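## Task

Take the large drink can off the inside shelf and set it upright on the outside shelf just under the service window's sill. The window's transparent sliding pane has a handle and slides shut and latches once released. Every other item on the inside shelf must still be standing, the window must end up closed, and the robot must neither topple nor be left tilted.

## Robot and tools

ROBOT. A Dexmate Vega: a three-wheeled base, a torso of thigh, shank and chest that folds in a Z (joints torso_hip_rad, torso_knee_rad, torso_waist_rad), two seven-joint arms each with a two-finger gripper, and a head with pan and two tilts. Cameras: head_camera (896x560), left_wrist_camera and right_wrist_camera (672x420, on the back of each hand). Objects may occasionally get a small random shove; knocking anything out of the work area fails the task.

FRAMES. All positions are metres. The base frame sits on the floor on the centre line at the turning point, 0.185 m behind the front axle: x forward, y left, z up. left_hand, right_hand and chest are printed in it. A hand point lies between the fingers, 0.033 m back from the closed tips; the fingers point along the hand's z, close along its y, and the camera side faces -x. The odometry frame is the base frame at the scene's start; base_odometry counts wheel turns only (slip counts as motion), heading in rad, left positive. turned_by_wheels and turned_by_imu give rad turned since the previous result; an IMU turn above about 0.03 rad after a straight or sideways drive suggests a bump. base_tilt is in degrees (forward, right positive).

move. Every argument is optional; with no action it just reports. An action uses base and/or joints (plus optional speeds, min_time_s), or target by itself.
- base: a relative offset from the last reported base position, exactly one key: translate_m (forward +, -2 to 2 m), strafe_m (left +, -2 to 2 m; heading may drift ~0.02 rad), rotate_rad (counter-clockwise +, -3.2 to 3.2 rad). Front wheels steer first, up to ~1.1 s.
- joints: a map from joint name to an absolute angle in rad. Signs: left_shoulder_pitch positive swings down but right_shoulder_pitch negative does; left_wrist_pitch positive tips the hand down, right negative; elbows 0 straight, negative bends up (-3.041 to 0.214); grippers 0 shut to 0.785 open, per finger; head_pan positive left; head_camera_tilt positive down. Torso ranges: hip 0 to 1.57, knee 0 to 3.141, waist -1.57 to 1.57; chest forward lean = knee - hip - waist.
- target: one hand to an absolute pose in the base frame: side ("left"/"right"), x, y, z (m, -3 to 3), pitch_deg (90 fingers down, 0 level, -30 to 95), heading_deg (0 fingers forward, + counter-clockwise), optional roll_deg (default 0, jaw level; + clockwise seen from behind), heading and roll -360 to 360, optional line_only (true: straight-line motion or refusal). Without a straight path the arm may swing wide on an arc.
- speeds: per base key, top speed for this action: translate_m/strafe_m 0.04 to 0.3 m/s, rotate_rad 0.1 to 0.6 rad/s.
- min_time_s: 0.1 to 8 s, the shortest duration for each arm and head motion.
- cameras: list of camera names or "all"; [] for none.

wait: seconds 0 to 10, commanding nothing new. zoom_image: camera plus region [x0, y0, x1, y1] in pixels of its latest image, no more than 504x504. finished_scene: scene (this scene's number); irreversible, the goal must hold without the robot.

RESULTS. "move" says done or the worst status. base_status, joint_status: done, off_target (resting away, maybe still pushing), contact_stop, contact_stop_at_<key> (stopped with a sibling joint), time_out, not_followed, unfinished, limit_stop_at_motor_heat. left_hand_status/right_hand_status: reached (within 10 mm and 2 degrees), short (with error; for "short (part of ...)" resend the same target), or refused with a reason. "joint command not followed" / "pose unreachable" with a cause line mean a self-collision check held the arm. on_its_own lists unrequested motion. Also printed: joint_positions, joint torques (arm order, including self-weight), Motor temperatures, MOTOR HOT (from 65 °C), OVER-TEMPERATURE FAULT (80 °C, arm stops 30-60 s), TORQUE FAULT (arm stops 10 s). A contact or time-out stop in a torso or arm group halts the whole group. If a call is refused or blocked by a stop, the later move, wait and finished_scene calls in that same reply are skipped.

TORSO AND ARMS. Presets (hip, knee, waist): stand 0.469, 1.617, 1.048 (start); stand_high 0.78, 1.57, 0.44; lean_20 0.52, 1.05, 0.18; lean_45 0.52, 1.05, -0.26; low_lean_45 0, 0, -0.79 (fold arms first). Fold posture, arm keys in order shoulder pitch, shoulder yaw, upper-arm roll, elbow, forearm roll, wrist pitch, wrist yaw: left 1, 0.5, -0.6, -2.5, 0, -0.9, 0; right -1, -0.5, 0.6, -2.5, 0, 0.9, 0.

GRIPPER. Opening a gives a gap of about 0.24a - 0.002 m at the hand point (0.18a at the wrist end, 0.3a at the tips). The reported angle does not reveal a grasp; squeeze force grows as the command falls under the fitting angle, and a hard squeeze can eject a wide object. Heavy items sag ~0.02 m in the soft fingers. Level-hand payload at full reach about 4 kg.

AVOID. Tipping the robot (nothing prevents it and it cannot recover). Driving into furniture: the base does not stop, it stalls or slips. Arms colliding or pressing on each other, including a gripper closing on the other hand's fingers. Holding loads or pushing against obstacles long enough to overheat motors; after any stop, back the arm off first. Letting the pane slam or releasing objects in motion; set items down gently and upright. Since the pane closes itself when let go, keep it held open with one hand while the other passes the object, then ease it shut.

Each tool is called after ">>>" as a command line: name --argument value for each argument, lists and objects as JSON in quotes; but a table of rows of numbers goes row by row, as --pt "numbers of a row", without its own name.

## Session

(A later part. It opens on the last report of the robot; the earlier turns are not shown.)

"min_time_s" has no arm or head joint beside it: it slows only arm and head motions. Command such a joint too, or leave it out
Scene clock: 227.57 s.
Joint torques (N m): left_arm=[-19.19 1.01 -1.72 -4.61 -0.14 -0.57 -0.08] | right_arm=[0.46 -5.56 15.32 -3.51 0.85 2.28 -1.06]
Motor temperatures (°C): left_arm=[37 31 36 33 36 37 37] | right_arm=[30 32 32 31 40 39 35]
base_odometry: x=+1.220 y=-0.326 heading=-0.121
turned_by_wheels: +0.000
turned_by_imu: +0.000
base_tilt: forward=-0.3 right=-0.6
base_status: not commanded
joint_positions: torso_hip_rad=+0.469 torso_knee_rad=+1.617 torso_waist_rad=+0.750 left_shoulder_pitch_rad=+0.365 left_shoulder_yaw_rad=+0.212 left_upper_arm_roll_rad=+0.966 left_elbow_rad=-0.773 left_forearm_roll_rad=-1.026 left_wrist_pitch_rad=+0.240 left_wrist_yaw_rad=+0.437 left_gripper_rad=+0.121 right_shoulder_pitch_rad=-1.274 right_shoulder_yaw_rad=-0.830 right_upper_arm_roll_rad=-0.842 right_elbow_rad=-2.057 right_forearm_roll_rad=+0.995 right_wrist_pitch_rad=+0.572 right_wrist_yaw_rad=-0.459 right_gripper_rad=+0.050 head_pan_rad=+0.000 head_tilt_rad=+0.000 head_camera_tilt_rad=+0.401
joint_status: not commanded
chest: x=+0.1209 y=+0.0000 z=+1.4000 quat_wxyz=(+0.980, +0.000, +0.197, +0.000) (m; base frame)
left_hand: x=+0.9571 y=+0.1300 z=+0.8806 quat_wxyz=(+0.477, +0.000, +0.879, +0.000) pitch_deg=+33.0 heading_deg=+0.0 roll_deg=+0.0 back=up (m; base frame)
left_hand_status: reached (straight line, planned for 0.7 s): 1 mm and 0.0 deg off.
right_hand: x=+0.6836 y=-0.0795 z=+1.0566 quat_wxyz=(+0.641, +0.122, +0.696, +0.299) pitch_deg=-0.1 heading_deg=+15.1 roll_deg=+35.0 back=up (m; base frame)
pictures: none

>>> move --joints '{"left_gripper_rad":0.19}' --cameras '["left_wrist_camera"]'

>>> move --joints '{"left_gripper_rad":0.23}' --cameras '["left_wrist_camera"]'

Scene clock: 228.43 s.
Joint torques (N m): left_arm=[-22.21 0.44 -2.08 -3.2 0.21 -1.44 0.07] | right_arm=[0.7 -5.51 15.52 -3.16 0.75 1.55 -0.99]
Motor temperatures (°C): left_arm=[37 31 36 33 36 37 37] | right_arm=[30 32 32 31 40 39 35]
move: done
base_odometry: x=+1.220 y=-0.326 heading=-0.121
turned_by_wheels: +0.000
turned_by_imu: +0.000
base_tilt: forward=-0.3 right=-0.5
base_status: not commanded
joint_positions: torso_hip_rad=+0.469 torso_knee_rad=+1.617 torso_waist_rad=+0.750 left_shoulder_pitch_rad=+0.366 left_shoulder_yaw_rad=+0.212 left_upper_arm_roll_rad=+0.966 left_elbow_rad=-0.773 left_forearm_roll_rad=-1.025 left_wrist_pitch_rad=+0.239 left_wrist_yaw_rad=+0.436 left_gripper_rad=+0.190 right_shoulder_pitch_rad=-1.274 right_shoulder_yaw_rad=-0.830 right_upper_arm_roll_rad=-0.842 right_elbow_rad=-2.057 right_forearm_roll_rad=+0.995 right_wrist_pitch_rad=+0.572 right_wrist_yaw_rad=-0.459 right_gripper_rad=+0.050 head_pan_rad=+0.000 head_tilt_rad=+0.000 head_camera_tilt_rad=+0.401
joint_status: all done
chest: x=+0.1209 y=+0.0000 z=+1.4000 quat_wxyz=(+0.980, +0.000, +0.197, +0.000) (m; base frame)
left_hand: x=+0.9570 y=+0.1300 z=+0.8804 quat_wxyz=(+0.477, +0.000, +0.879, +0.000) pitch_deg=+33.0 heading_deg=+0.0 roll_deg=+0.0 back=up (m; base frame)
right_hand: x=+0.6836 y=-0.0795 z=+1.0566 quat_wxyz=(+0.641, +0.122, +0.696, +0.299) pitch_deg=-0.1 heading_deg=+15.1 roll_deg=+35.0 back=up (m; base frame)
pictures: left_wrist_camera

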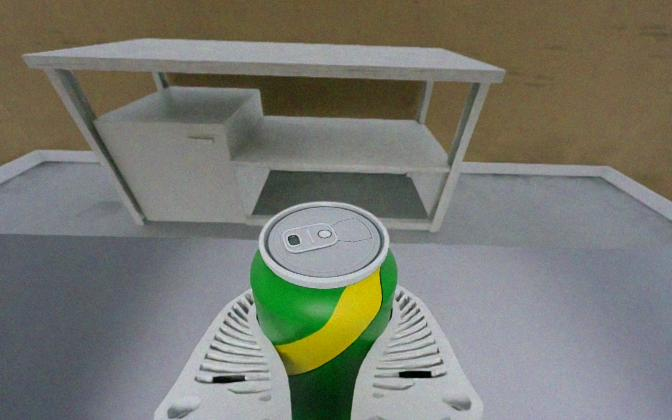

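Scene clock: 228.90 s.
Joint torques (N m): left_arm=[-25.96 2.04 -2.53 -4.37 0.35 -3.2 -0.14] | right_arm=[0.65 -5.22 15.38 -2.53 0.71 1.85 -1.17]
Motor temperatures (°C): left_arm=[37 31 36 33 36 37 37] | right_arm=[30 32 32 31 40 39 35]
move: done
base_odometry: x=+1.220 y=-0.326 heading=-0.121
turned_by_wheels: +0.000
turned_by_imu: +0.000
base_tilt: forward=-0.2 right=-0.5
base_status: not commanded
joint_positions: torso_hip_rad=+0.469 torso_knee_rad=+1.617 torso_waist_rad=+0.750 left_shoulder_pitch_rad=+0.366 left_shoulder_yaw_rad=+0.212 left_upper_arm_roll_rad=+0.966 left_elbow_rad=-0.773 left_forearm_roll_rad=-1.025 left_wrist_pitch_rad=+0.239 left_wrist_yaw_rad=+0.436 left_gripper_rad=+0.230 right_shoulder_pitch_rad=-1.274 right_shoulder_yaw_rad=-0.830 right_upper_arm_roll_rad=-0.842 right_elbow_rad=-2.057 right_forearm_roll_rad=+0.995 right_wrist_pitch_rad=+0.572 right_wrist_yaw_rad=-0.459 right_gripper_rad=+0.050 head_pan_rad=+0.000 head_tilt_rad=+0.000 head_camera_tilt_rad=+0.401
joint_status: all done
chest: x=+0.1209 y=+0.0000 z=+1.4000 quat_wxyz=(+0.980, +0.000, +0.197, +0.000) (m; base frame)
left_hand: x=+0.9569 y=+0.1300 z=+0.8802 quat_wxyz=(+0.477, +0.000, +0.879, +0.000) pitch_deg=+33.0 heading_deg=+0.0 roll_deg=+0.0 back=up (m; base frame)
right_hand: x=+0.6836 y=-0.0795 z=+1.0566 quat_wxyz=(+0.641, +0.122, +0.696, +0.299) pitch_deg=-0.1 heading_deg=+15.1 roll_deg=+35.0 back=up (m; base frame)
pictures: left_wrist_camera

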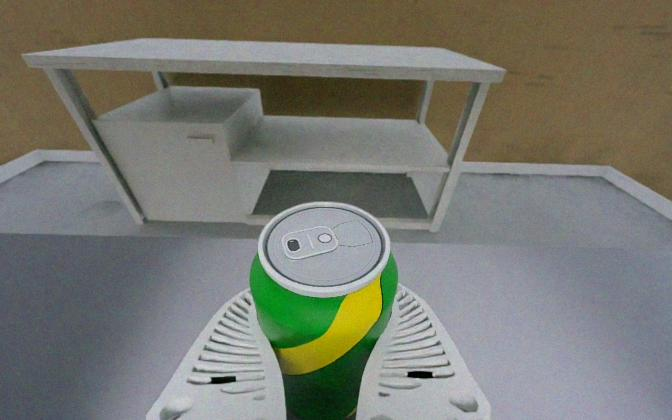

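>>> move --joints '{"left_gripper_rad":0.265}' --cameras '["left_wrist_camera"]'

>>> move --joints '{"left_gripper_rad":0.3}' --cameras '["left_wrist_camera"]'

Scene clock: 229.63 s.
Joint torques (N m): left_arm=[-27.93 0.85 -2.89 -4.98 0.37 -2.87 -0.05] | right_arm=[0.6 -4.7 14.9 -4.21 0.79 1.76 -1.02]
Motor temperatures (°C): left_arm=[37 31 35 33 36 37 37] | right_arm=[30 32 32 31 40 39 35]
move: done
base_odometry: x=+1.220 y=-0.326 heading=-0.121
turned_by_wheels: +0.000
turned_by_imu: +0.000
base_tilt: forward=-0.3 right=-0.7
base_status: not commanded
joint_positions: torso_hip_rad=+0.469 torso_knee_rad=+1.617 torso_waist_rad=+0.750 left_shoulder_pitch_rad=+0.366 left_shoulder_yaw_rad=+0.212 left_upper_arm_roll_rad=+0.966 left_elbow_rad=-0.773 left_forearm_roll_rad=-1.025 left_wrist_pitch_rad=+0.239 left_wrist_yaw_rad=+0.436 left_gripper_rad=+0.265 right_shoulder_pitch_rad=-1.274 right_shoulder_yaw_rad=-0.830 right_upper_arm_roll_rad=-0.842 right_elbow_rad=-2.057 right_forearm_roll_rad=+0.995 right_wrist_pitch_rad=+0.572 right_wrist_yaw_rad=-0.459 right_gripper_rad=+0.050 head_pan_rad=+0.000 head_tilt_rad=+0.000 head_camera_tilt_rad=+0.401
joint_status: all done
chest: x=+0.1210 y=+0.0000 z=+1.4000 quat_wxyz=(+0.980, +0.000, +0.198, +0.000) (m; base frame)
left_hand: x=+0.9569 y=+0.1300 z=+0.8801 quat_wxyz=(+0.477, +0.000, +0.879, +0.000) pitch_deg=+33.0 heading_deg=+0.0 roll_deg=+0.0 back=up (m; base frame)
right_hand: x=+0.6836 y=-0.0795 z=+1.0566 quat_wxyz=(+0.641, +0.122, +0.696, +0.299) pitch_deg=-0.1 heading_deg=+15.1 roll_deg=+35.0 back=up (m; base frame)
pictures: left_wrist_camera

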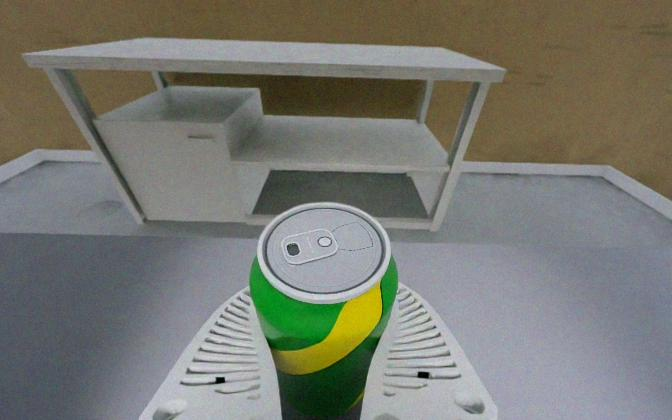

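Scene clock: 230.10 s.
Joint torques (N m): left_arm=[-28.14 -0.05 -3.09 -5.49 0.42 -2.59 0.1] | right_arm=[0.44 -4.07 15.27 -3.12 0.91 1.49 -1.11]
Motor temperatures (°C): left_arm=[37 31 35 33 36 37 37] | right_arm=[30 32 32 31 40 39 35]
move: done
base_odometry: x=+1.220 y=-0.326 heading=-0.121
turned_by_wheels: +0.000
turned_by_imu: +0.000
base_tilt: forward=-0.5 right=-0.5
base_status: not commanded
joint_positions: torso_hip_rad=+0.469 torso_knee_rad=+1.617 torso_waist_rad=+0.750 left_shoulder_pitch_rad=+0.366 left_shoulder_yaw_rad=+0.212 left_upper_arm_roll_rad=+0.966 left_elbow_rad=-0.773 left_forearm_roll_rad=-1.025 left_wrist_pitch_rad=+0.239 left_wrist_yaw_rad=+0.436 left_gripper_rad=+0.300 right_shoulder_pitch_rad=-1.274 right_shoulder_yaw_rad=-0.830 right_upper_arm_roll_rad=-0.842 right_elbow_rad=-2.057 right_forearm_roll_rad=+0.995 right_wrist_pitch_rad=+0.572 right_wrist_yaw_rad=-0.459 right_gripper_rad=+0.050 head_pan_rad=+0.000 head_tilt_rad=+0.000 head_camera_tilt_rad=+0.401
joint_status: all done
chest: x=+0.1210 y=+0.0000 z=+1.4000 quat_wxyz=(+0.980, +0.000, +0.198, +0.000) (m; base frame)
left_hand: x=+0.9569 y=+0.1300 z=+0.8801 quat_wxyz=(+0.477, +0.000, +0.879, +0.000) pitch_deg=+33.0 heading_deg=+0.0 roll_deg=+0.0 back=up (m; base frame)
right_hand: x=+0.6836 y=-0.0795 z=+1.0566 quat_wxyz=(+0.641, +0.122, +0.696, +0.299) pitch_deg=-0.1 heading_deg=+15.1 roll_deg=+35.0 back=up (m; base frame)
pictures: left_wrist_camera

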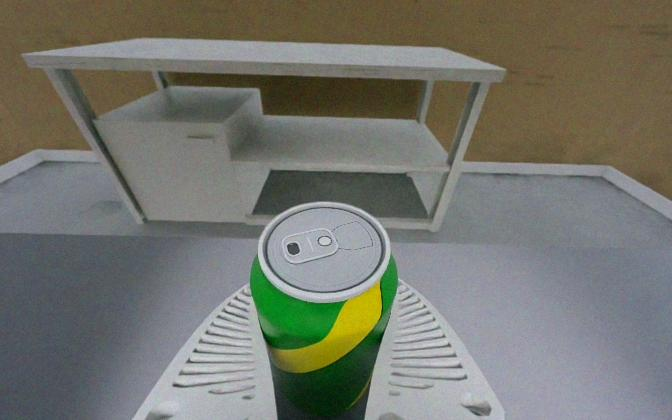

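>>> move --joints '{"left_gripper_rad":0.36}' --cameras '["left_wrist_camera"]'

>>> move --joints '{"left_gripper_rad":0.5}' --cameras '["left_wrist_camera"]'

Scene clock: 230.90 s.
Joint torques (N m): left_arm=[-30.4 0.46 -3.01 -4.94 0.48 -3.31 -0.05] | right_arm=[0.63 -5.36 15.55 -3.04 0.78 1.82 -1.12]
Motor temperatures (°C): left_arm=[37 31 35 33 36 37 37] | right_arm=[30 32 32 31 40 39 35]
move: done
base_odometry: x=+1.220 y=-0.326 heading=-0.121
turned_by_wheels: +0.000
turned_by_imu: +0.000
base_tilt: forward=-0.3 right=-0.6
base_status: not commanded
joint_positions: torso_hip_rad=+0.469 torso_knee_rad=+1.617 torso_waist_rad=+0.750 left_shoulder_pitch_rad=+0.366 left_shoulder_yaw_rad=+0.212 left_upper_arm_roll_rad=+0.966 left_elbow_rad=-0.773 left_forearm_roll_rad=-1.025 left_wrist_pitch_rad=+0.239 left_wrist_yaw_rad=+0.436 left_gripper_rad=+0.360 right_shoulder_pitch_rad=-1.274 right_shoulder_yaw_rad=-0.830 right_upper_arm_roll_rad=-0.842 right_elbow_rad=-2.057 right_forearm_roll_rad=+0.995 right_wrist_pitch_rad=+0.572 right_wrist_yaw_rad=-0.459 right_gripper_rad=+0.050 head_pan_rad=+0.000 head_tilt_rad=+0.000 head_camera_tilt_rad=+0.401
joint_status: all done
chest: x=+0.1210 y=+0.0000 z=+1.4000 quat_wxyz=(+0.980, +0.000, +0.198, +0.000) (m; base frame)
left_hand: x=+0.9568 y=+0.1300 z=+0.8799 quat_wxyz=(+0.477, +0.000, +0.879, +0.000) pitch_deg=+33.0 heading_deg=+0.0 roll_deg=+0.0 back=up (m; base frame)
right_hand: x=+0.6837 y=-0.0795 z=+1.0565 quat_wxyz=(+0.641, +0.122, +0.696, +0.299) pitch_deg=-0.1 heading_deg=+15.1 roll_deg=+35.0 back=up (m; base frame)
pictures: left_wrist_camera

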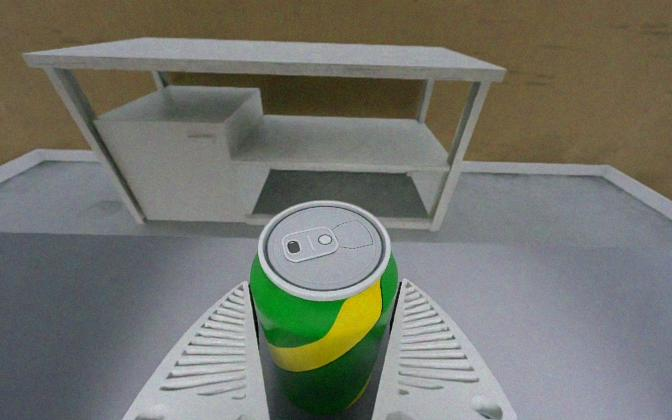

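Scene clock: 231.53 s.
Joint torques (N m): left_arm=[-29.12 0.17 -2.86 -4.82 0.4 -3.36 -0.11] | right_arm=[0.68 -4.75 15.38 -3.89 0.84 1.68 -1.13]
Motor temperatures (°C): left_arm=[37 31 35 33 36 37 37] | right_arm=[30 32 32 31 40 39 35]
move: done
base_odometry: x=+1.220 y=-0.326 heading=-0.121
turned_by_wheels: +0.000
turned_by_imu: +0.000
base_tilt: forward=-0.3 right=-0.5
base_status: not commanded
joint_positions: torso_hip_rad=+0.469 torso_knee_rad=+1.617 torso_waist_rad=+0.750 left_shoulder_pitch_rad=+0.366 left_shoulder_yaw_rad=+0.212 left_upper_arm_roll_rad=+0.966 left_elbow_rad=-0.773 left_forearm_roll_rad=-1.025 left_wrist_pitch_rad=+0.239 left_wrist_yaw_rad=+0.436 left_gripper_rad=+0.500 right_shoulder_pitch_rad=-1.274 right_shoulder_yaw_rad=-0.830 right_upper_arm_roll_rad=-0.842 right_elbow_rad=-2.057 right_forearm_roll_rad=+0.995 right_wrist_pitch_rad=+0.572 right_wrist_yaw_rad=-0.459 right_gripper_rad=+0.050 head_pan_rad=+0.000 head_tilt_rad=+0.000 head_camera_tilt_rad=+0.401
joint_status: all done
chest: x=+0.1210 y=+0.0000 z=+1.4000 quat_wxyz=(+0.980, +0.000, +0.198, +0.000) (m; base frame)
left_hand: x=+0.9568 y=+0.1300 z=+0.8799 quat_wxyz=(+0.477, +0.000, +0.879, +0.000) pitch_deg=+33.0 heading_deg=+0.0 roll_deg=+0.0 back=up (m; base frame)
right_hand: x=+0.6837 y=-0.0795 z=+1.0565 quat_wxyz=(+0.641, +0.122, +0.696, +0.299) pitch_deg=-0.1 heading_deg=+15.1 roll_deg=+35.0 back=up (m; base frame)
pictures: left_wrist_camera

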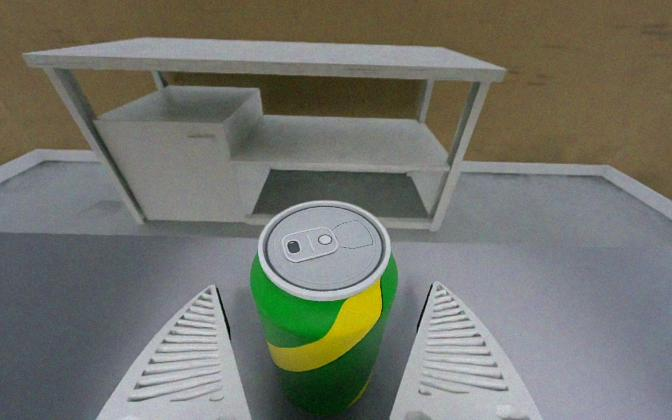

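>>> move --target '{"side":"left","x":0.83,"y":0.13,"z":0.965,"pitch_deg":33,"heading_deg":0,"roll_deg":0,"line_only":true}'

Scene clock: 237.00 s.
Joint torques (N m): left_arm=[-21.7 2.96 -10.96 -6.65 0.74 -2.77 0.3] | right_arm=[0.27 -4.81 15.09 -2.88 0.73 1.86 -1.06]
Motor temperatures (°C): left_arm=[37 31 36 33 36 36 37] | right_arm=[30 32 32 31 40 39 35]
move: done
base_odometry: x=+1.220 y=-0.326 heading=-0.121
turned_by_wheels: +0.000
turned_by_imu: +0.000
base_tilt: forward=-0.4 right=-0.6
base_status: not commanded
joint_positions: torso_hip_rad=+0.469 torso_knee_rad=+1.617 torso_waist_rad=+0.750 left_shoulder_pitch_rad=+0.675 left_shoulder_yaw_rad=+0.623 left_upper_arm_roll_rad=+0.804 left_elbow_rad=-1.810 left_forearm_roll_rad=-1.246 left_wrist_pitch_rad=+0.512 left_wrist_yaw_rad=+0.945 left_gripper_rad=+0.500 right_shoulder_pitch_rad=-1.274 right_shoulder_yaw_rad=-0.830 right_upper_arm_roll_rad=-0.842 right_elbow_rad=-2.057 right_forearm_roll_rad=+0.995 right_wrist_pitch_rad=+0.572 right_wrist_yaw_rad=-0.459 right_gripper_rad=+0.050 head_pan_rad=+0.000 head_tilt_rad=+0.000 head_camera_tilt_rad=+0.401
joint_status: not commanded
chest: x=+0.1210 y=+0.0000 z=+1.4000 quat_wxyz=(+0.980, +0.000, +0.198, +0.000) (m; base frame)
left_hand: x=+0.8307 y=+0.1299 z=+0.9640 quat_wxyz=(+0.477, +0.000, +0.879, +0.000) pitch_deg=+33.0 heading_deg=+0.0 roll_deg=+0.0 back=up (m; base frame)
left_hand_status: reached (straight line, planned for 3.6 s): 1 mm and 0.0 deg off.
right_hand: x=+0.6837 y=-0.0795 z=+1.0565 quat_wxyz=(+0.641, +0.122, +0.696, +0.299) pitch_deg=-0.1 heading_deg=+15.1 roll_deg=+35.0 back=up (m; base frame)
pictures: head_camera, left_wrist_camera, right_wrist_camera

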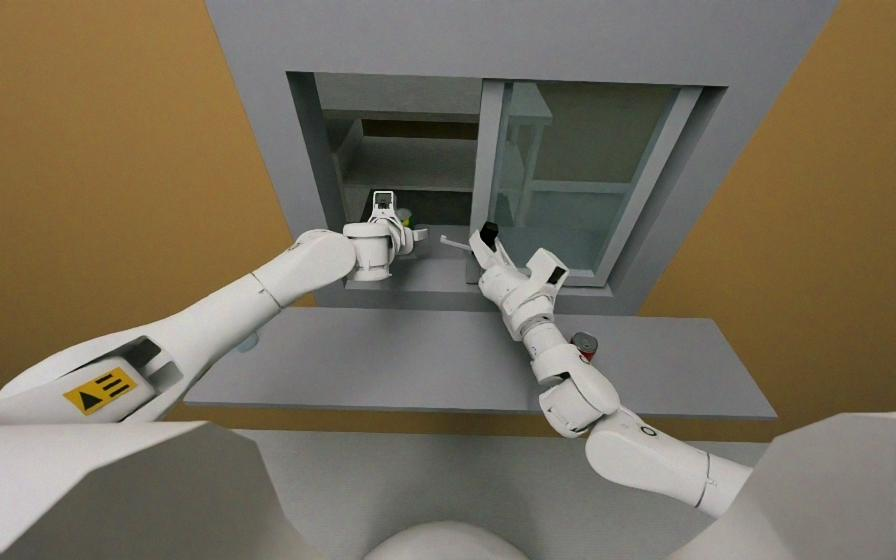

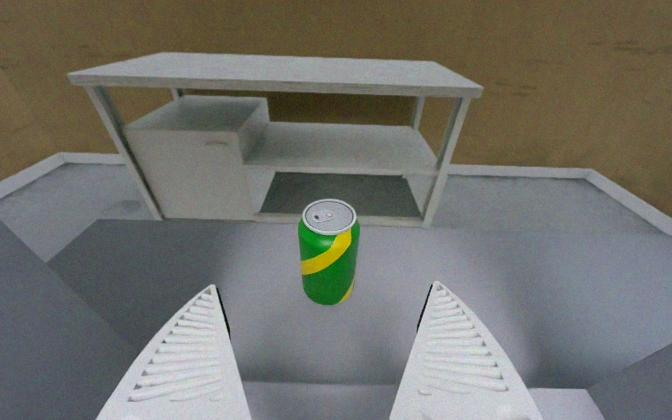

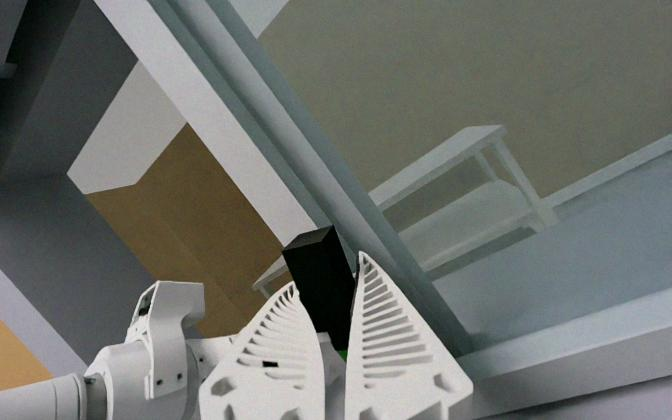

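>>> move --target '{"side":"left","x":0.72,"y":0.13,"z":1.06,"pitch_deg":30,"heading_deg":-10,"roll_deg":0}' --cameras '[]'

>>> move --target '{"side":"left","x":0.60,"y":0.14,"z":1.10,"pitch_deg":30,"heading_deg":-15,"roll_deg":0}' --cameras '[]'

>>> move --target '{"side":"left","x":0.53,"y":0.34,"z":1.12,"pitch_deg":32,"heading_deg":-15,"roll_deg":0}' --cameras '["head_camera","right_wrist_camera"]'

>>> move --target '{"side":"left","x":0.4565,"y":0.50,"z":1.09,"pitch_deg":40,"heading_deg":-12,"roll_deg":0}' --cameras '["head_camera","right_wrist_camera"]'

Scene clock: 241.37 s.
Joint torques (N m): left_arm=[-14.37 3.54 -11.34 -5.71 0.86 -3.71 0.24] | right_arm=[0.82 -4.89 15.24 -3.15 0.82 2.08 -1.28]
Motor temperatures (°C): left_arm=[36 31 36 33 36 36 37] | right_arm=[30 32 32 31 40 39 35]
move: done
base_odometry: x=+1.220 y=-0.326 heading=-0.121
turned_by_wheels: +0.000
turned_by_imu: +0.000
base_tilt: forward=-0.3 right=-0.6
base_status: not commanded
joint_positions: torso_hip_rad=+0.469 torso_knee_rad=+1.617 torso_waist_rad=+0.750 left_shoulder_pitch_rad=+0.889 left_shoulder_yaw_rad=+1.012 left_upper_arm_roll_rad=+0.580 left_elbow_rad=-2.391 left_forearm_roll_rad=-1.478 left_wrist_pitch_rad=+0.556 left_wrist_yaw_rad=+1.001 left_gripper_rad=+0.500 right_shoulder_pitch_rad=-1.274 right_shoulder_yaw_rad=-0.830 right_upper_arm_roll_rad=-0.842 right_elbow_rad=-2.057 right_forearm_roll_rad=+0.995 right_wrist_pitch_rad=+0.572 right_wrist_yaw_rad=-0.459 right_gripper_rad=+0.050 head_pan_rad=+0.000 head_tilt_rad=+0.000 head_camera_tilt_rad=+0.401
joint_status: not commanded
chest: x=+0.1210 y=+0.0000 z=+1.4000 quat_wxyz=(+0.980, +0.000, +0.198, +0.000) (m; base frame)
left_hand: x=+0.7210 y=+0.1302 z=+1.0589 quat_wxyz=(+0.498, +0.075, +0.863, -0.043) pitch_deg=+30.1 heading_deg=-9.9 roll_deg=+0.0 back=up (m; base frame)
left_hand_status: reached (straight line, planned for 2.2 s): 2 mm and 0.1 deg off.
right_hand: x=+0.6837 y=-0.0795 z=+1.0565 quat_wxyz=(+0.641, +0.122, +0.696, +0.299) pitch_deg=-0.1 heading_deg=+15.1 roll_deg=+35.0 back=up (m; base frame)
pictures: none
No camera images: "cameras" was empty.

Scene clock: 245.97 s.
Joint torques (N m): left_arm=[-7.24 5.86 -10.61 -3.58 1.18 -3.48 -0.21] | right_arm=[0.02 -4.75 15.45 -4.65 0.69 1.72 -1.09]
Motor temperatures (°C): left_arm=[36 31 36 33 36 36 37] | right_arm=[30 32 32 31 40 39 35]
move: done
base_odometry: x=+1.220 y=-0.326 heading=-0.121
turned_by_wheels: +0.000
turned_by_imu: +0.000
base_tilt: forward=-0.3 right=-0.5
base_status: not commanded
joint_positions: torso_hip_rad=+0.469 torso_knee_rad=+1.617 torso_waist_rad=+0.750 left_shoulder_pitch_rad=+1.727 left_shoulder_yaw_rad=+1.522 left_upper_arm_roll_rad=-0.201 left_elbow_rad=-2.735 left_forearm_roll_rad=-1.643 left_wrist_pitch_rad=+0.225 left_wrist_yaw_rad=+0.929 left_gripper_rad=+0.500 right_shoulder_pitch_rad=-1.274 right_shoulder_yaw_rad=-0.830 right_upper_arm_roll_rad=-0.842 right_elbow_rad=-2.057 right_forearm_roll_rad=+0.995 right_wrist_pitch_rad=+0.572 right_wrist_yaw_rad=-0.459 right_gripper_rad=+0.050 head_pan_rad=+0.000 head_tilt_rad=+0.000 head_camera_tilt_rad=+0.401
joint_status: not commanded
chest: x=+0.1210 y=+0.0000 z=+1.4000 quat_wxyz=(+0.980, +0.000, +0.198, +0.000) (m; base frame)
left_hand: x=+0.6003 y=+0.1405 z=+1.0996 quat_wxyz=(+0.496, +0.112, +0.859, -0.065) pitch_deg=+30.0 heading_deg=-14.9 roll_deg=+0.0 back=up (m; base frame)
left_hand_status: reached (straight line, planned for 3.2 s): 1 mm and 0.1 deg off.
right_hand: x=+0.6837 y=-0.0795 z=+1.0565 quat_wxyz=(+0.641, +0.122, +0.696, +0.299) pitch_deg=-0.1 heading_deg=+15.1 roll_deg=+35.0 back=up (m; base frame)
pictures: none
No camera images: "cameras" was empty.

Scene clock: 251.50 s.
Joint torques (N m): left_arm=[4.53 0.89 -10.12 -1.32 0.13 -3.6 -0.1] | right_arm=[0.28 -3.51 15.34 -4.3 0.79 1.77 -1.13]
Motor temperatures (°C): left_arm=[36 31 36 33 36 36 37] | right_arm=[30 32 32 31 40 39 35]
move: done
base_odometry: x=+1.220 y=-0.326 heading=-0.121
turned_by_wheels: +0.000
turned_by_imu: +0.000
base_tilt: forward=-0.3 right=-0.5
base_status: not commanded
joint_positions: torso_hip_rad=+0.469 torso_knee_rad=+1.617 torso_waist_rad=+0.750 left_shoulder_pitch_rad=+2.337 left_shoulder_yaw_rad=+0.665 left_upper_arm_roll_rad=-1.184 left_elbow_rad=-2.659 left_forearm_roll_rad=-1.276 left_wrist_pitch_rad=+0.779 left_wrist_yaw_rad=-0.064 left_gripper_rad=+0.500 right_shoulder_pitch_rad=-1.274 right_shoulder_yaw_rad=-0.830 right_upper_arm_roll_rad=-0.842 right_elbow_rad=-2.057 right_forearm_roll_rad=+0.995 right_wrist_pitch_rad=+0.572 right_wrist_yaw_rad=-0.459 right_gripper_rad=+0.050 head_pan_rad=+0.000 head_tilt_rad=+0.000 head_camera_tilt_rad=+0.401
joint_status: not commanded
chest: x=+0.1210 y=+0.0000 z=+1.4000 quat_wxyz=(+0.980, +0.000, +0.198, +0.000) (m; base frame)
left_hand: x=+0.5304 y=+0.3389 z=+1.1197 quat_wxyz=(+0.481, +0.114, +0.867, -0.064) pitch_deg=+32.0 heading_deg=-15.0 roll_deg=+0.0 back=up (m; base frame)
left_hand_status: reached (straight line, planned for 4.1 s): 1 mm and 0.0 deg off.
right_hand: x=+0.6837 y=-0.0795 z=+1.0565 quat_wxyz=(+0.641, +0.122, +0.696, +0.299) pitch_deg=-0.1 heading_deg=+15.1 roll_deg=+35.0 back=up (m; base frame)
pictures: head_camera, right_wrist_camera

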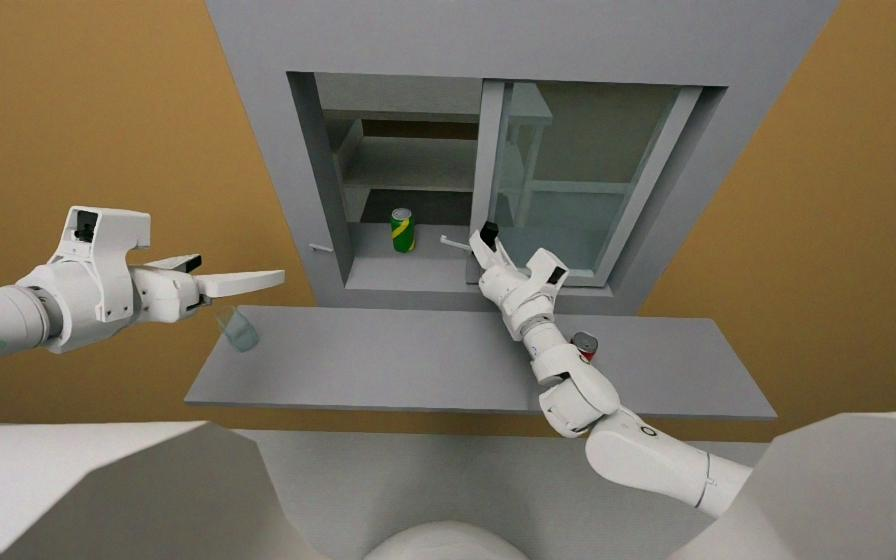

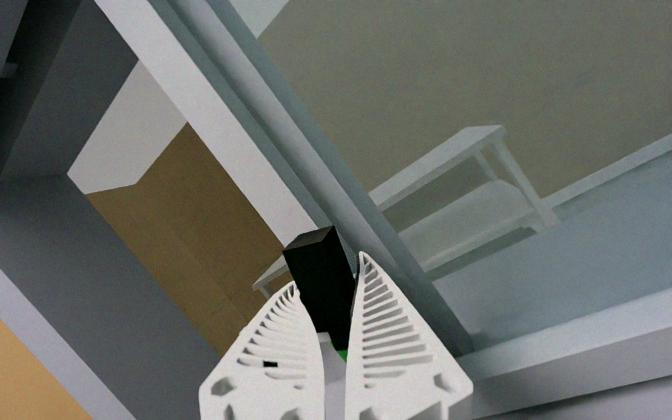

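Scene clock: 254.83 s.
Joint torques (N m): left_arm=[7.69 1.36 -12.53 -0.99 -0.35 -3.37 -0.13] | right_arm=[0.14 -4.73 15.65 -3.51 0.72 1.88 -1.05]
Motor temperatures (°C): left_arm=[36 31 36 33 36 36 37] | right_arm=[30 32 32 31 40 39 35]
move: done
base_odometry: x=+1.220 y=-0.326 heading=-0.121
turned_by_wheels: +0.000
turned_by_imu: +0.000
base_tilt: forward=-0.3 right=-0.7
base_status: not commanded
joint_positions: torso_hip_rad=+0.469 torso_knee_rad=+1.617 torso_waist_rad=+0.750 left_shoulder_pitch_rad=+2.511 left_shoulder_yaw_rad=+0.596 left_upper_arm_roll_rad=-1.375 left_elbow_rad=-2.324 left_forearm_roll_rad=-1.036 left_wrist_pitch_rad=+0.707 left_wrist_yaw_rad=-0.564 left_gripper_rad=+0.500 right_shoulder_pitch_rad=-1.274 right_shoulder_yaw_rad=-0.830 right_upper_arm_roll_rad=-0.842 right_elbow_rad=-2.057 right_forearm_roll_rad=+0.995 right_wrist_pitch_rad=+0.572 right_wrist_yaw_rad=-0.459 right_gripper_rad=+0.050 head_pan_rad=+0.000 head_tilt_rad=+0.000 head_camera_tilt_rad=+0.401
joint_status: not commanded
chest: x=+0.1210 y=+0.0000 z=+1.4000 quat_wxyz=(+0.980, +0.000, +0.198, +0.000) (m; base frame)
left_hand: x=+0.4574 y=+0.4983 z=+1.0900 quat_wxyz=(+0.421, +0.095, +0.901, -0.045) pitch_deg=+39.9 heading_deg=-12.0 roll_deg=+0.0 back=up (m; base frame)
left_hand_status: reached (straight line, planned for 1.9 s): 2 mm and 0.1 deg off.
right_hand: x=+0.6837 y=-0.0795 z=+1.0565 quat_wxyz=(+0.641, +0.122, +0.696, +0.299) pitch_deg=-0.1 heading_deg=+15.1 roll_deg=+35.0 back=up (m; base frame)
pictures: head_camera, right_wrist_camera

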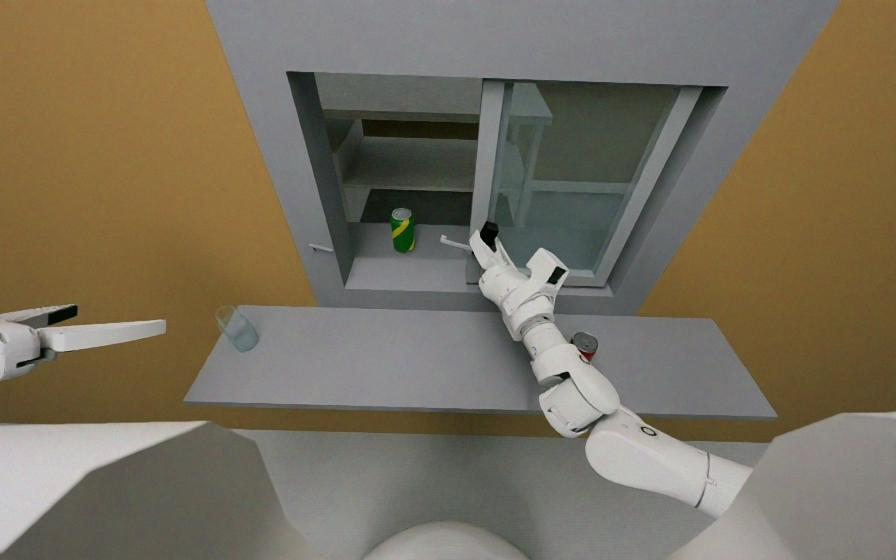

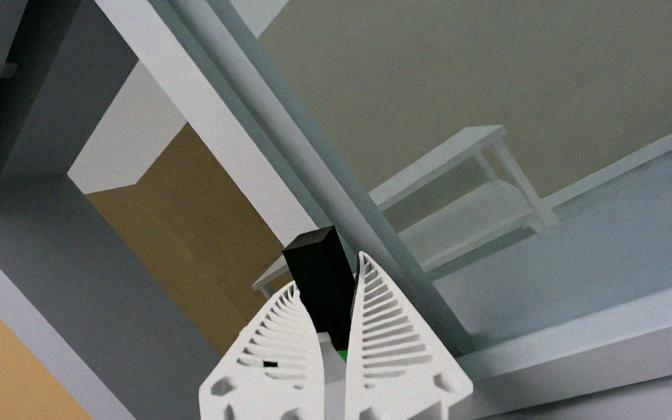

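>>> move --target '{"side":"right","x":0.684,"y":0.05,"z":1.056,"pitch_deg":0,"heading_deg":15,"roll_deg":35,"line_only":true}' --cameras '["head_camera"]'

>>> move --target '{"side":"right","x":0.684,"y":0.15,"z":1.056,"pitch_deg":0,"heading_deg":15,"roll_deg":35,"line_only":true}' --cameras '["head_camera","right_wrist_camera"]'

>>> zoom_image --camera "head_camera" --region '[270, 160, 520, 320]'

Scene clock: 258.37 s.
Joint torques (N m): left_arm=[7.71 0.8 -12.2 -1.06 -0.47 -3.38 -0.14] | right_arm=[14.73 2.06 -2.85 -5.7 -1.14 1.29 0.75]
Motor temperatures (°C): left_arm=[35 31 36 33 36 36 37] | right_arm=[30 32 32 31 40 39 35]
move: done
base_odometry: x=+1.220 y=-0.326 heading=-0.121
turned_by_wheels: +0.000
turned_by_imu: +0.000
base_tilt: forward=-0.5 right=-0.7
base_status: not commanded
joint_positions: torso_hip_rad=+0.469 torso_knee_rad=+1.617 torso_waist_rad=+0.750 left_shoulder_pitch_rad=+2.513 left_shoulder_yaw_rad=+0.596 left_upper_arm_roll_rad=-1.377 left_elbow_rad=-2.321 left_forearm_roll_rad=-1.034 left_wrist_pitch_rad=+0.706 left_wrist_yaw_rad=-0.569 left_gripper_rad=+0.500 right_shoulder_pitch_rad=-1.160 right_shoulder_yaw_rad=-0.462 right_upper_arm_roll_rad=-0.994 right_elbow_rad=-1.893 right_forearm_roll_rad=+0.740 right_wrist_pitch_rad=+0.465 right_wrist_yaw_rad=-0.633 right_gripper_rad=+0.050 head_pan_rad=+0.000 head_tilt_rad=+0.000 head_camera_tilt_rad=+0.401
joint_status: not commanded
chest: x=+0.1213 y=+0.0000 z=+1.3999 quat_wxyz=(+0.980, +0.000, +0.198, +0.000) (m; base frame)
left_hand: x=+0.4566 y=+0.4998 z=+1.0896 quat_wxyz=(+0.420, +0.095, +0.901, -0.044) pitch_deg=+40.0 heading_deg=-12.0 roll_deg=+0.0 back=up (m; base frame)
right_hand: x=+0.6844 y=+0.0480 z=+1.0555 quat_wxyz=(+0.641, +0.123, +0.697, +0.299) pitch_deg=+0.0 heading_deg=+15.0 roll_deg=+35.0 back=up (m; base frame)
right_hand_status: reached (straight line, planned for 1.5 s): 2 mm and 0.1 deg off.
pictures: head_camera

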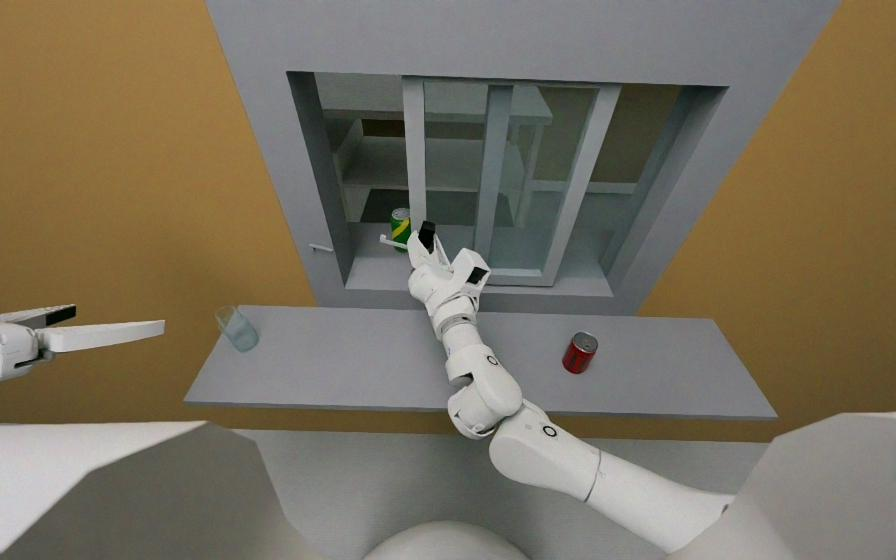

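Scene clock: 261.03 s.
Joint torques (N m): left_arm=[8.33 1.22 -12.15 -1.18 -0.35 -3.12 -0.09] | right_arm=[16.24 7.07 -5.93 -7.18 -2.02 3.6 1.21]
Motor temperatures (°C): left_arm=[35 31 36 33 36 36 37] | right_arm=[30 32 32 31 40 39 35]
move: done
base_odometry: x=+1.220 y=-0.326 heading=-0.121
turned_by_wheels: +0.000
turned_by_imu: +0.000
base_tilt: forward=-0.3 right=-0.8
base_status: not commanded
joint_positions: torso_hip_rad=+0.469 torso_knee_rad=+1.617 torso_waist_rad=+0.750 left_shoulder_pitch_rad=+2.513 left_shoulder_yaw_rad=+0.596 left_upper_arm_roll_rad=-1.377 left_elbow_rad=-2.321 left_forearm_roll_rad=-1.034 left_wrist_pitch_rad=+0.706 left_wrist_yaw_rad=-0.569 left_gripper_rad=+0.500 right_shoulder_pitch_rad=-1.087 right_shoulder_yaw_rad=-0.160 right_upper_arm_roll_rad=-1.086 right_elbow_rad=-1.634 right_forearm_roll_rad=+0.605 right_wrist_pitch_rad=+0.466 right_wrist_yaw_rad=-0.702 right_gripper_rad=+0.050 head_pan_rad=+0.000 head_tilt_rad=+0.000 head_camera_tilt_rad=+0.401
joint_status: not commanded
chest: x=+0.1214 y=+0.0000 z=+1.3999 quat_wxyz=(+0.980, +0.000, +0.198, +0.000) (m; base frame)
left_hand: x=+0.4567 y=+0.4999 z=+1.0895 quat_wxyz=(+0.420, +0.095, +0.902, -0.044) pitch_deg=+40.0 heading_deg=-12.0 roll_deg=+0.0 back=up (m; base frame)
right_hand: x=+0.6843 y=+0.1479 z=+1.0552 quat_wxyz=(+0.641, +0.123, +0.697, +0.298) pitch_deg=+0.1 heading_deg=+14.9 roll_deg=+35.0 back=up (m; base frame)
right_hand_status: reached (straight line, planned for 1.3 s): 2 mm and 0.1 deg off.
pictures: head_camera, right_wrist_camera

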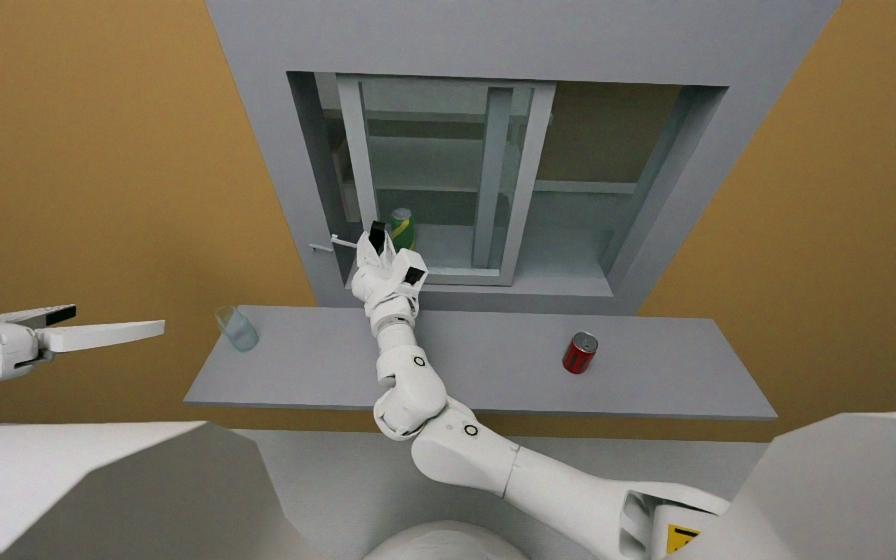

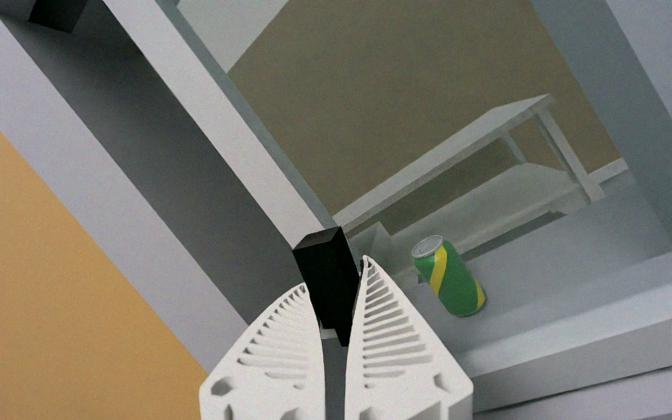

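Scaled by 2.016 from the camera's 896x560 image, which has a finer 960x600 frame.

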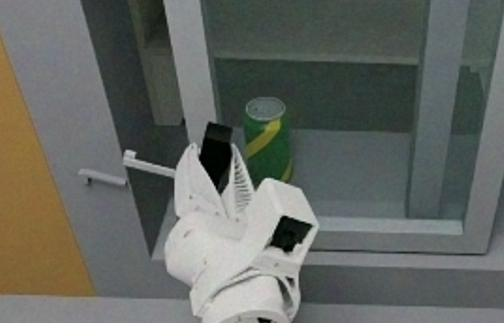

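>>> move --target '{"side":"right","x":0.684,"y":0.188,"z":1.056,"pitch_deg":0,"heading_deg":15,"roll_deg":35,"line_only":true}' --cameras '["head_camera","right_wrist_camera"]'

>>> zoom_image --camera "head_camera" --region '[270, 160, 520, 320]'

Scene clock: 263.33 s.
Joint torques (N m): left_arm=[7.53 1.32 -12.49 -1.64 -0.42 -3.2 -0.17] | right_arm=[16.2 8.51 -6.83 -7.24 -2.24 3.06 1.15]
Motor temperatures (°C): left_arm=[35 31 37 32 36 36 37] | right_arm=[30 32 32 31 40 39 35]
move: done
base_odometry: x=+1.220 y=-0.326 heading=-0.121
turned_by_wheels: +0.000
turned_by_imu: +0.000
base_tilt: forward=-0.3 right=-0.6
base_status: not commanded
joint_positions: torso_hip_rad=+0.469 torso_knee_rad=+1.617 torso_waist_rad=+0.750 left_shoulder_pitch_rad=+2.513 left_shoulder_yaw_rad=+0.596 left_upper_arm_roll_rad=-1.377 left_elbow_rad=-2.321 left_forearm_roll_rad=-1.034 left_wrist_pitch_rad=+0.706 left_wrist_yaw_rad=-0.569 left_gripper_rad=+0.500 right_shoulder_pitch_rad=-1.059 right_shoulder_yaw_rad=-0.036 right_upper_arm_roll_rad=-1.111 right_elbow_rad=-1.497 right_forearm_roll_rad=+0.568 right_wrist_pitch_rad=+0.491 right_wrist_yaw_rad=-0.715 right_gripper_rad=+0.050 head_pan_rad=+0.000 head_tilt_rad=+0.000 head_camera_tilt_rad=+0.401
joint_status: not commanded
chest: x=+0.1214 y=+0.0000 z=+1.3999 quat_wxyz=(+0.980, +0.000, +0.198, +0.000) (m; base frame)
left_hand: x=+0.4567 y=+0.4999 z=+1.0895 quat_wxyz=(+0.420, +0.095, +0.902, -0.044) pitch_deg=+40.0 heading_deg=-12.0 roll_deg=+0.0 back=up (m; base frame)
right_hand: x=+0.6842 y=+0.1862 z=+1.0552 quat_wxyz=(+0.641, +0.123, +0.697, +0.298) pitch_deg=+0.1 heading_deg=+14.9 roll_deg=+35.0 back=up (m; base frame)
right_hand_status: reached (straight line, planned for 0.8 s): 2 mm and 0.1 deg off.
pictures: head_camera, right_wrist_camera

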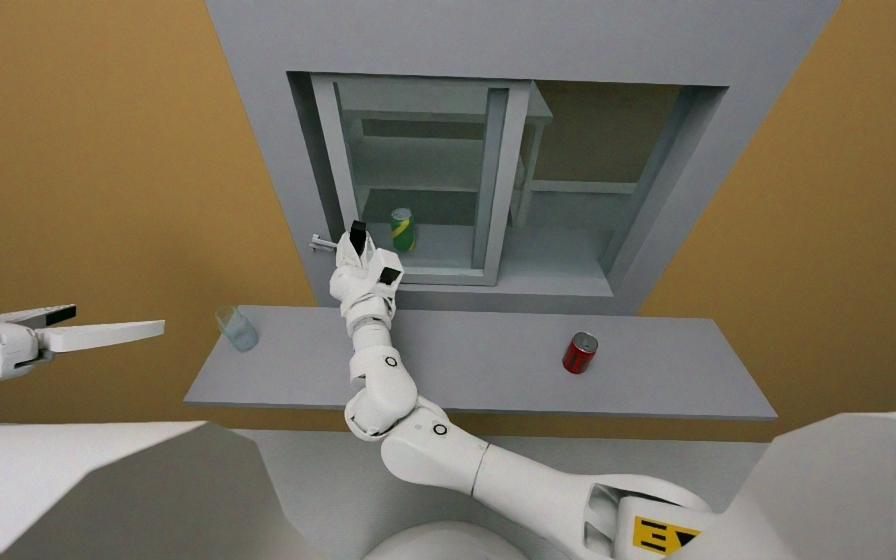

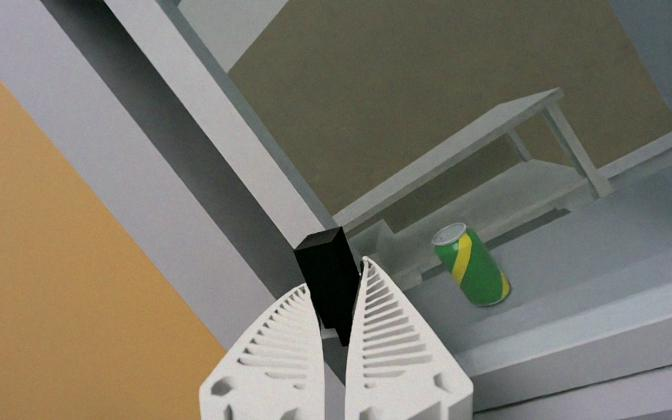

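Scaled by 2.016 from the camera's 896x560 image, which has a finer 960x600 frame.

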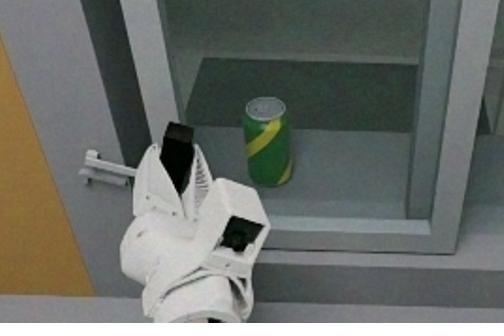

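>>> move --target '{"side":"right","x":0.684,"y":0.200,"z":1.056,"pitch_deg":0,"heading_deg":15,"roll_deg":35,"line_only":true}' --cameras '["head_camera","right_wrist_camera"]'

>>> zoom_image --camera "head_camera" --region '[270, 60, 420, 320]'

Scene clock: 265.23 s.
Joint torques (N m): left_arm=[8.65 0.57 -12.25 -1.44 -0.43 -3.57 -0.17] | right_arm=[17.36 8.72 -7.09 -7.76 -2.51 3.88 1.37]
Motor temperatures (°C): left_arm=[35 31 37 32 36 36 37] | right_arm=[30 32 32 31 40 39 35]
move: done
base_odometry: x=+1.220 y=-0.326 heading=-0.121
turned_by_wheels: +0.000
turned_by_imu: +0.000
base_tilt: forward=-0.2 right=-0.8
base_status: not commanded
joint_positions: torso_hip_rad=+0.469 torso_knee_rad=+1.617 torso_waist_rad=+0.750 left_shoulder_pitch_rad=+2.513 left_shoulder_yaw_rad=+0.596 left_upper_arm_roll_rad=-1.377 left_elbow_rad=-2.321 left_forearm_roll_rad=-1.034 left_wrist_pitch_rad=+0.706 left_wrist_yaw_rad=-0.569 left_gripper_rad=+0.500 right_shoulder_pitch_rad=-1.050 right_shoulder_yaw_rad=+0.005 right_upper_arm_roll_rad=-1.118 right_elbow_rad=-1.447 right_forearm_roll_rad=+0.557 right_wrist_pitch_rad=+0.502 right_wrist_yaw_rad=-0.717 right_gripper_rad=+0.050 head_pan_rad=+0.000 head_tilt_rad=+0.000 head_camera_tilt_rad=+0.401
joint_status: not commanded
chest: x=+0.1214 y=+0.0000 z=+1.3999 quat_wxyz=(+0.980, +0.000, +0.198, +0.000) (m; base frame)
left_hand: x=+0.4567 y=+0.4999 z=+1.0895 quat_wxyz=(+0.420, +0.095, +0.902, -0.044) pitch_deg=+40.0 heading_deg=-12.0 roll_deg=+0.0 back=up (m; base frame)
right_hand: x=+0.6842 y=+0.1983 z=+1.0553 quat_wxyz=(+0.641, +0.123, +0.697, +0.298) pitch_deg=+0.1 heading_deg=+14.9 roll_deg=+35.0 back=up (m; base frame)
right_hand_status: reached (straight line, planned for 0.5 s): 2 mm and 0.1 deg off.
pictures: head_camera, right_wrist_camera

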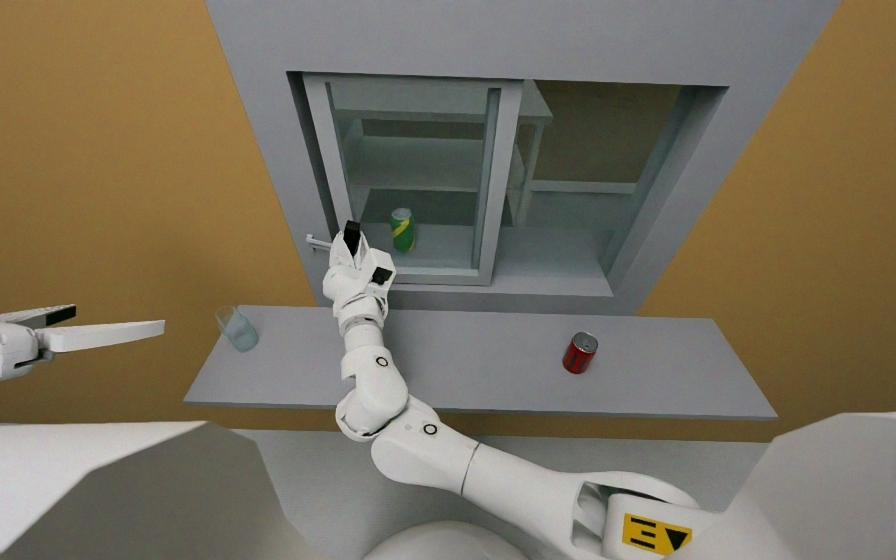

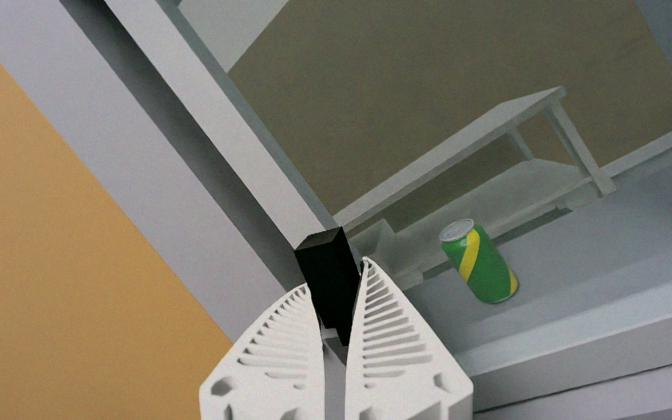

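Scaled by 1.938 from the camera's 896x560 image, which has a finer 960x600 frame.

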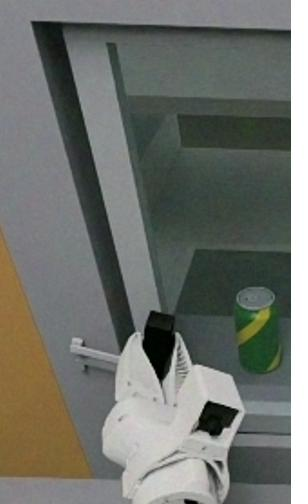

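>>> move --target '{"side":"right","x":0.684,"y":0.208,"z":1.060,"pitch_deg":0,"heading_deg":15,"roll_deg":18,"line_only":true}' --cameras '["head_camera","right_wrist_camera"]'

>>> zoom_image --camera "head_camera" --region '[270, 60, 420, 320]'

Scene clock: 268.70 s.
Joint torques (N m): left_arm=[8.22 1.19 -12.44 -0.64 -0.47 -3.48 -0.21] | right_arm=[20.09 6.33 -4.61 -11.93 -2.94 3.69 1.22]
Motor temperatures (°C): left_arm=[35 31 37 32 36 36 37] | right_arm=[30 32 32 31 40 39 35]
move: done
base_odometry: x=+1.220 y=-0.326 heading=-0.121
turned_by_wheels: +0.000
turned_by_imu: +0.000
base_tilt: forward=-0.4 right=-0.4
base_status: not commanded
joint_positions: torso_hip_rad=+0.469 torso_knee_rad=+1.617 torso_waist_rad=+0.750 left_shoulder_pitch_rad=+2.513 left_shoulder_yaw_rad=+0.596 left_upper_arm_roll_rad=-1.377 left_elbow_rad=-2.321 left_forearm_roll_rad=-1.034 left_wrist_pitch_rad=+0.706 left_wrist_yaw_rad=-0.569 left_gripper_rad=+0.500 right_shoulder_pitch_rad=-0.985 right_shoulder_yaw_rad=-0.025 right_upper_arm_roll_rad=-1.169 right_elbow_rad=-1.489 right_forearm_roll_rad=+0.390 right_wrist_pitch_rad=+0.276 right_wrist_yaw_rad=-0.863 right_gripper_rad=+0.050 head_pan_rad=+0.000 head_tilt_rad=+0.000 head_camera_tilt_rad=+0.401
joint_status: not commanded
chest: x=+0.1215 y=+0.0000 z=+1.3998 quat_wxyz=(+0.980, +0.000, +0.198, +0.000) (m; base frame)
left_hand: x=+0.4567 y=+0.4999 z=+1.0895 quat_wxyz=(+0.420, +0.095, +0.902, -0.044) pitch_deg=+40.1 heading_deg=-12.0 roll_deg=+0.0 back=up (m; base frame)
right_hand: x=+0.6841 y=+0.2076 z=+1.0588 quat_wxyz=(+0.677, +0.021, +0.708, +0.202) pitch_deg=+0.1 heading_deg=+15.0 roll_deg=+18.3 back=up (m; base frame)
right_hand_status: reached (straight line, planned for 1.1 s): 1 mm and 0.4 deg off.
pictures: head_camera, right_wrist_camera

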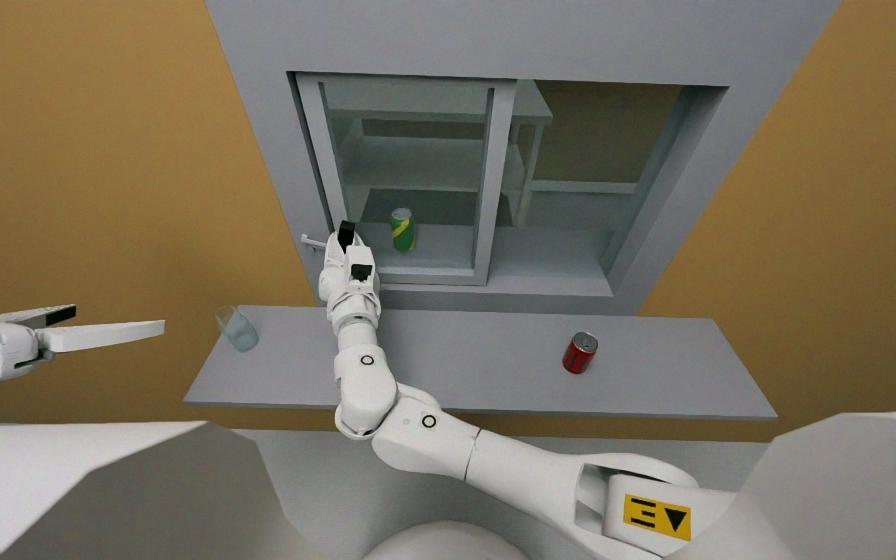

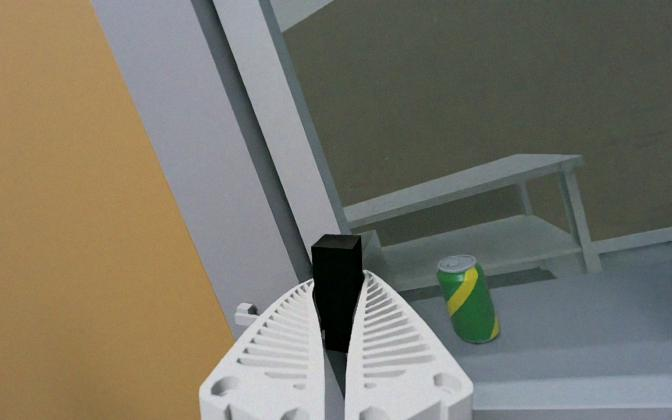

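Scaled by 1.938 from the camera's 896x560 image, which has a finer 960x600 frame.

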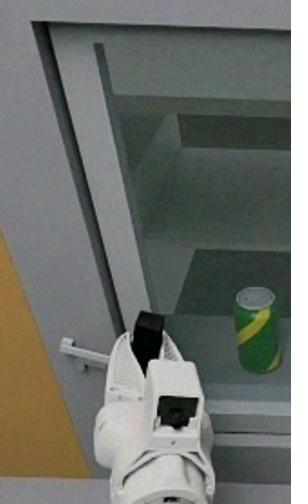

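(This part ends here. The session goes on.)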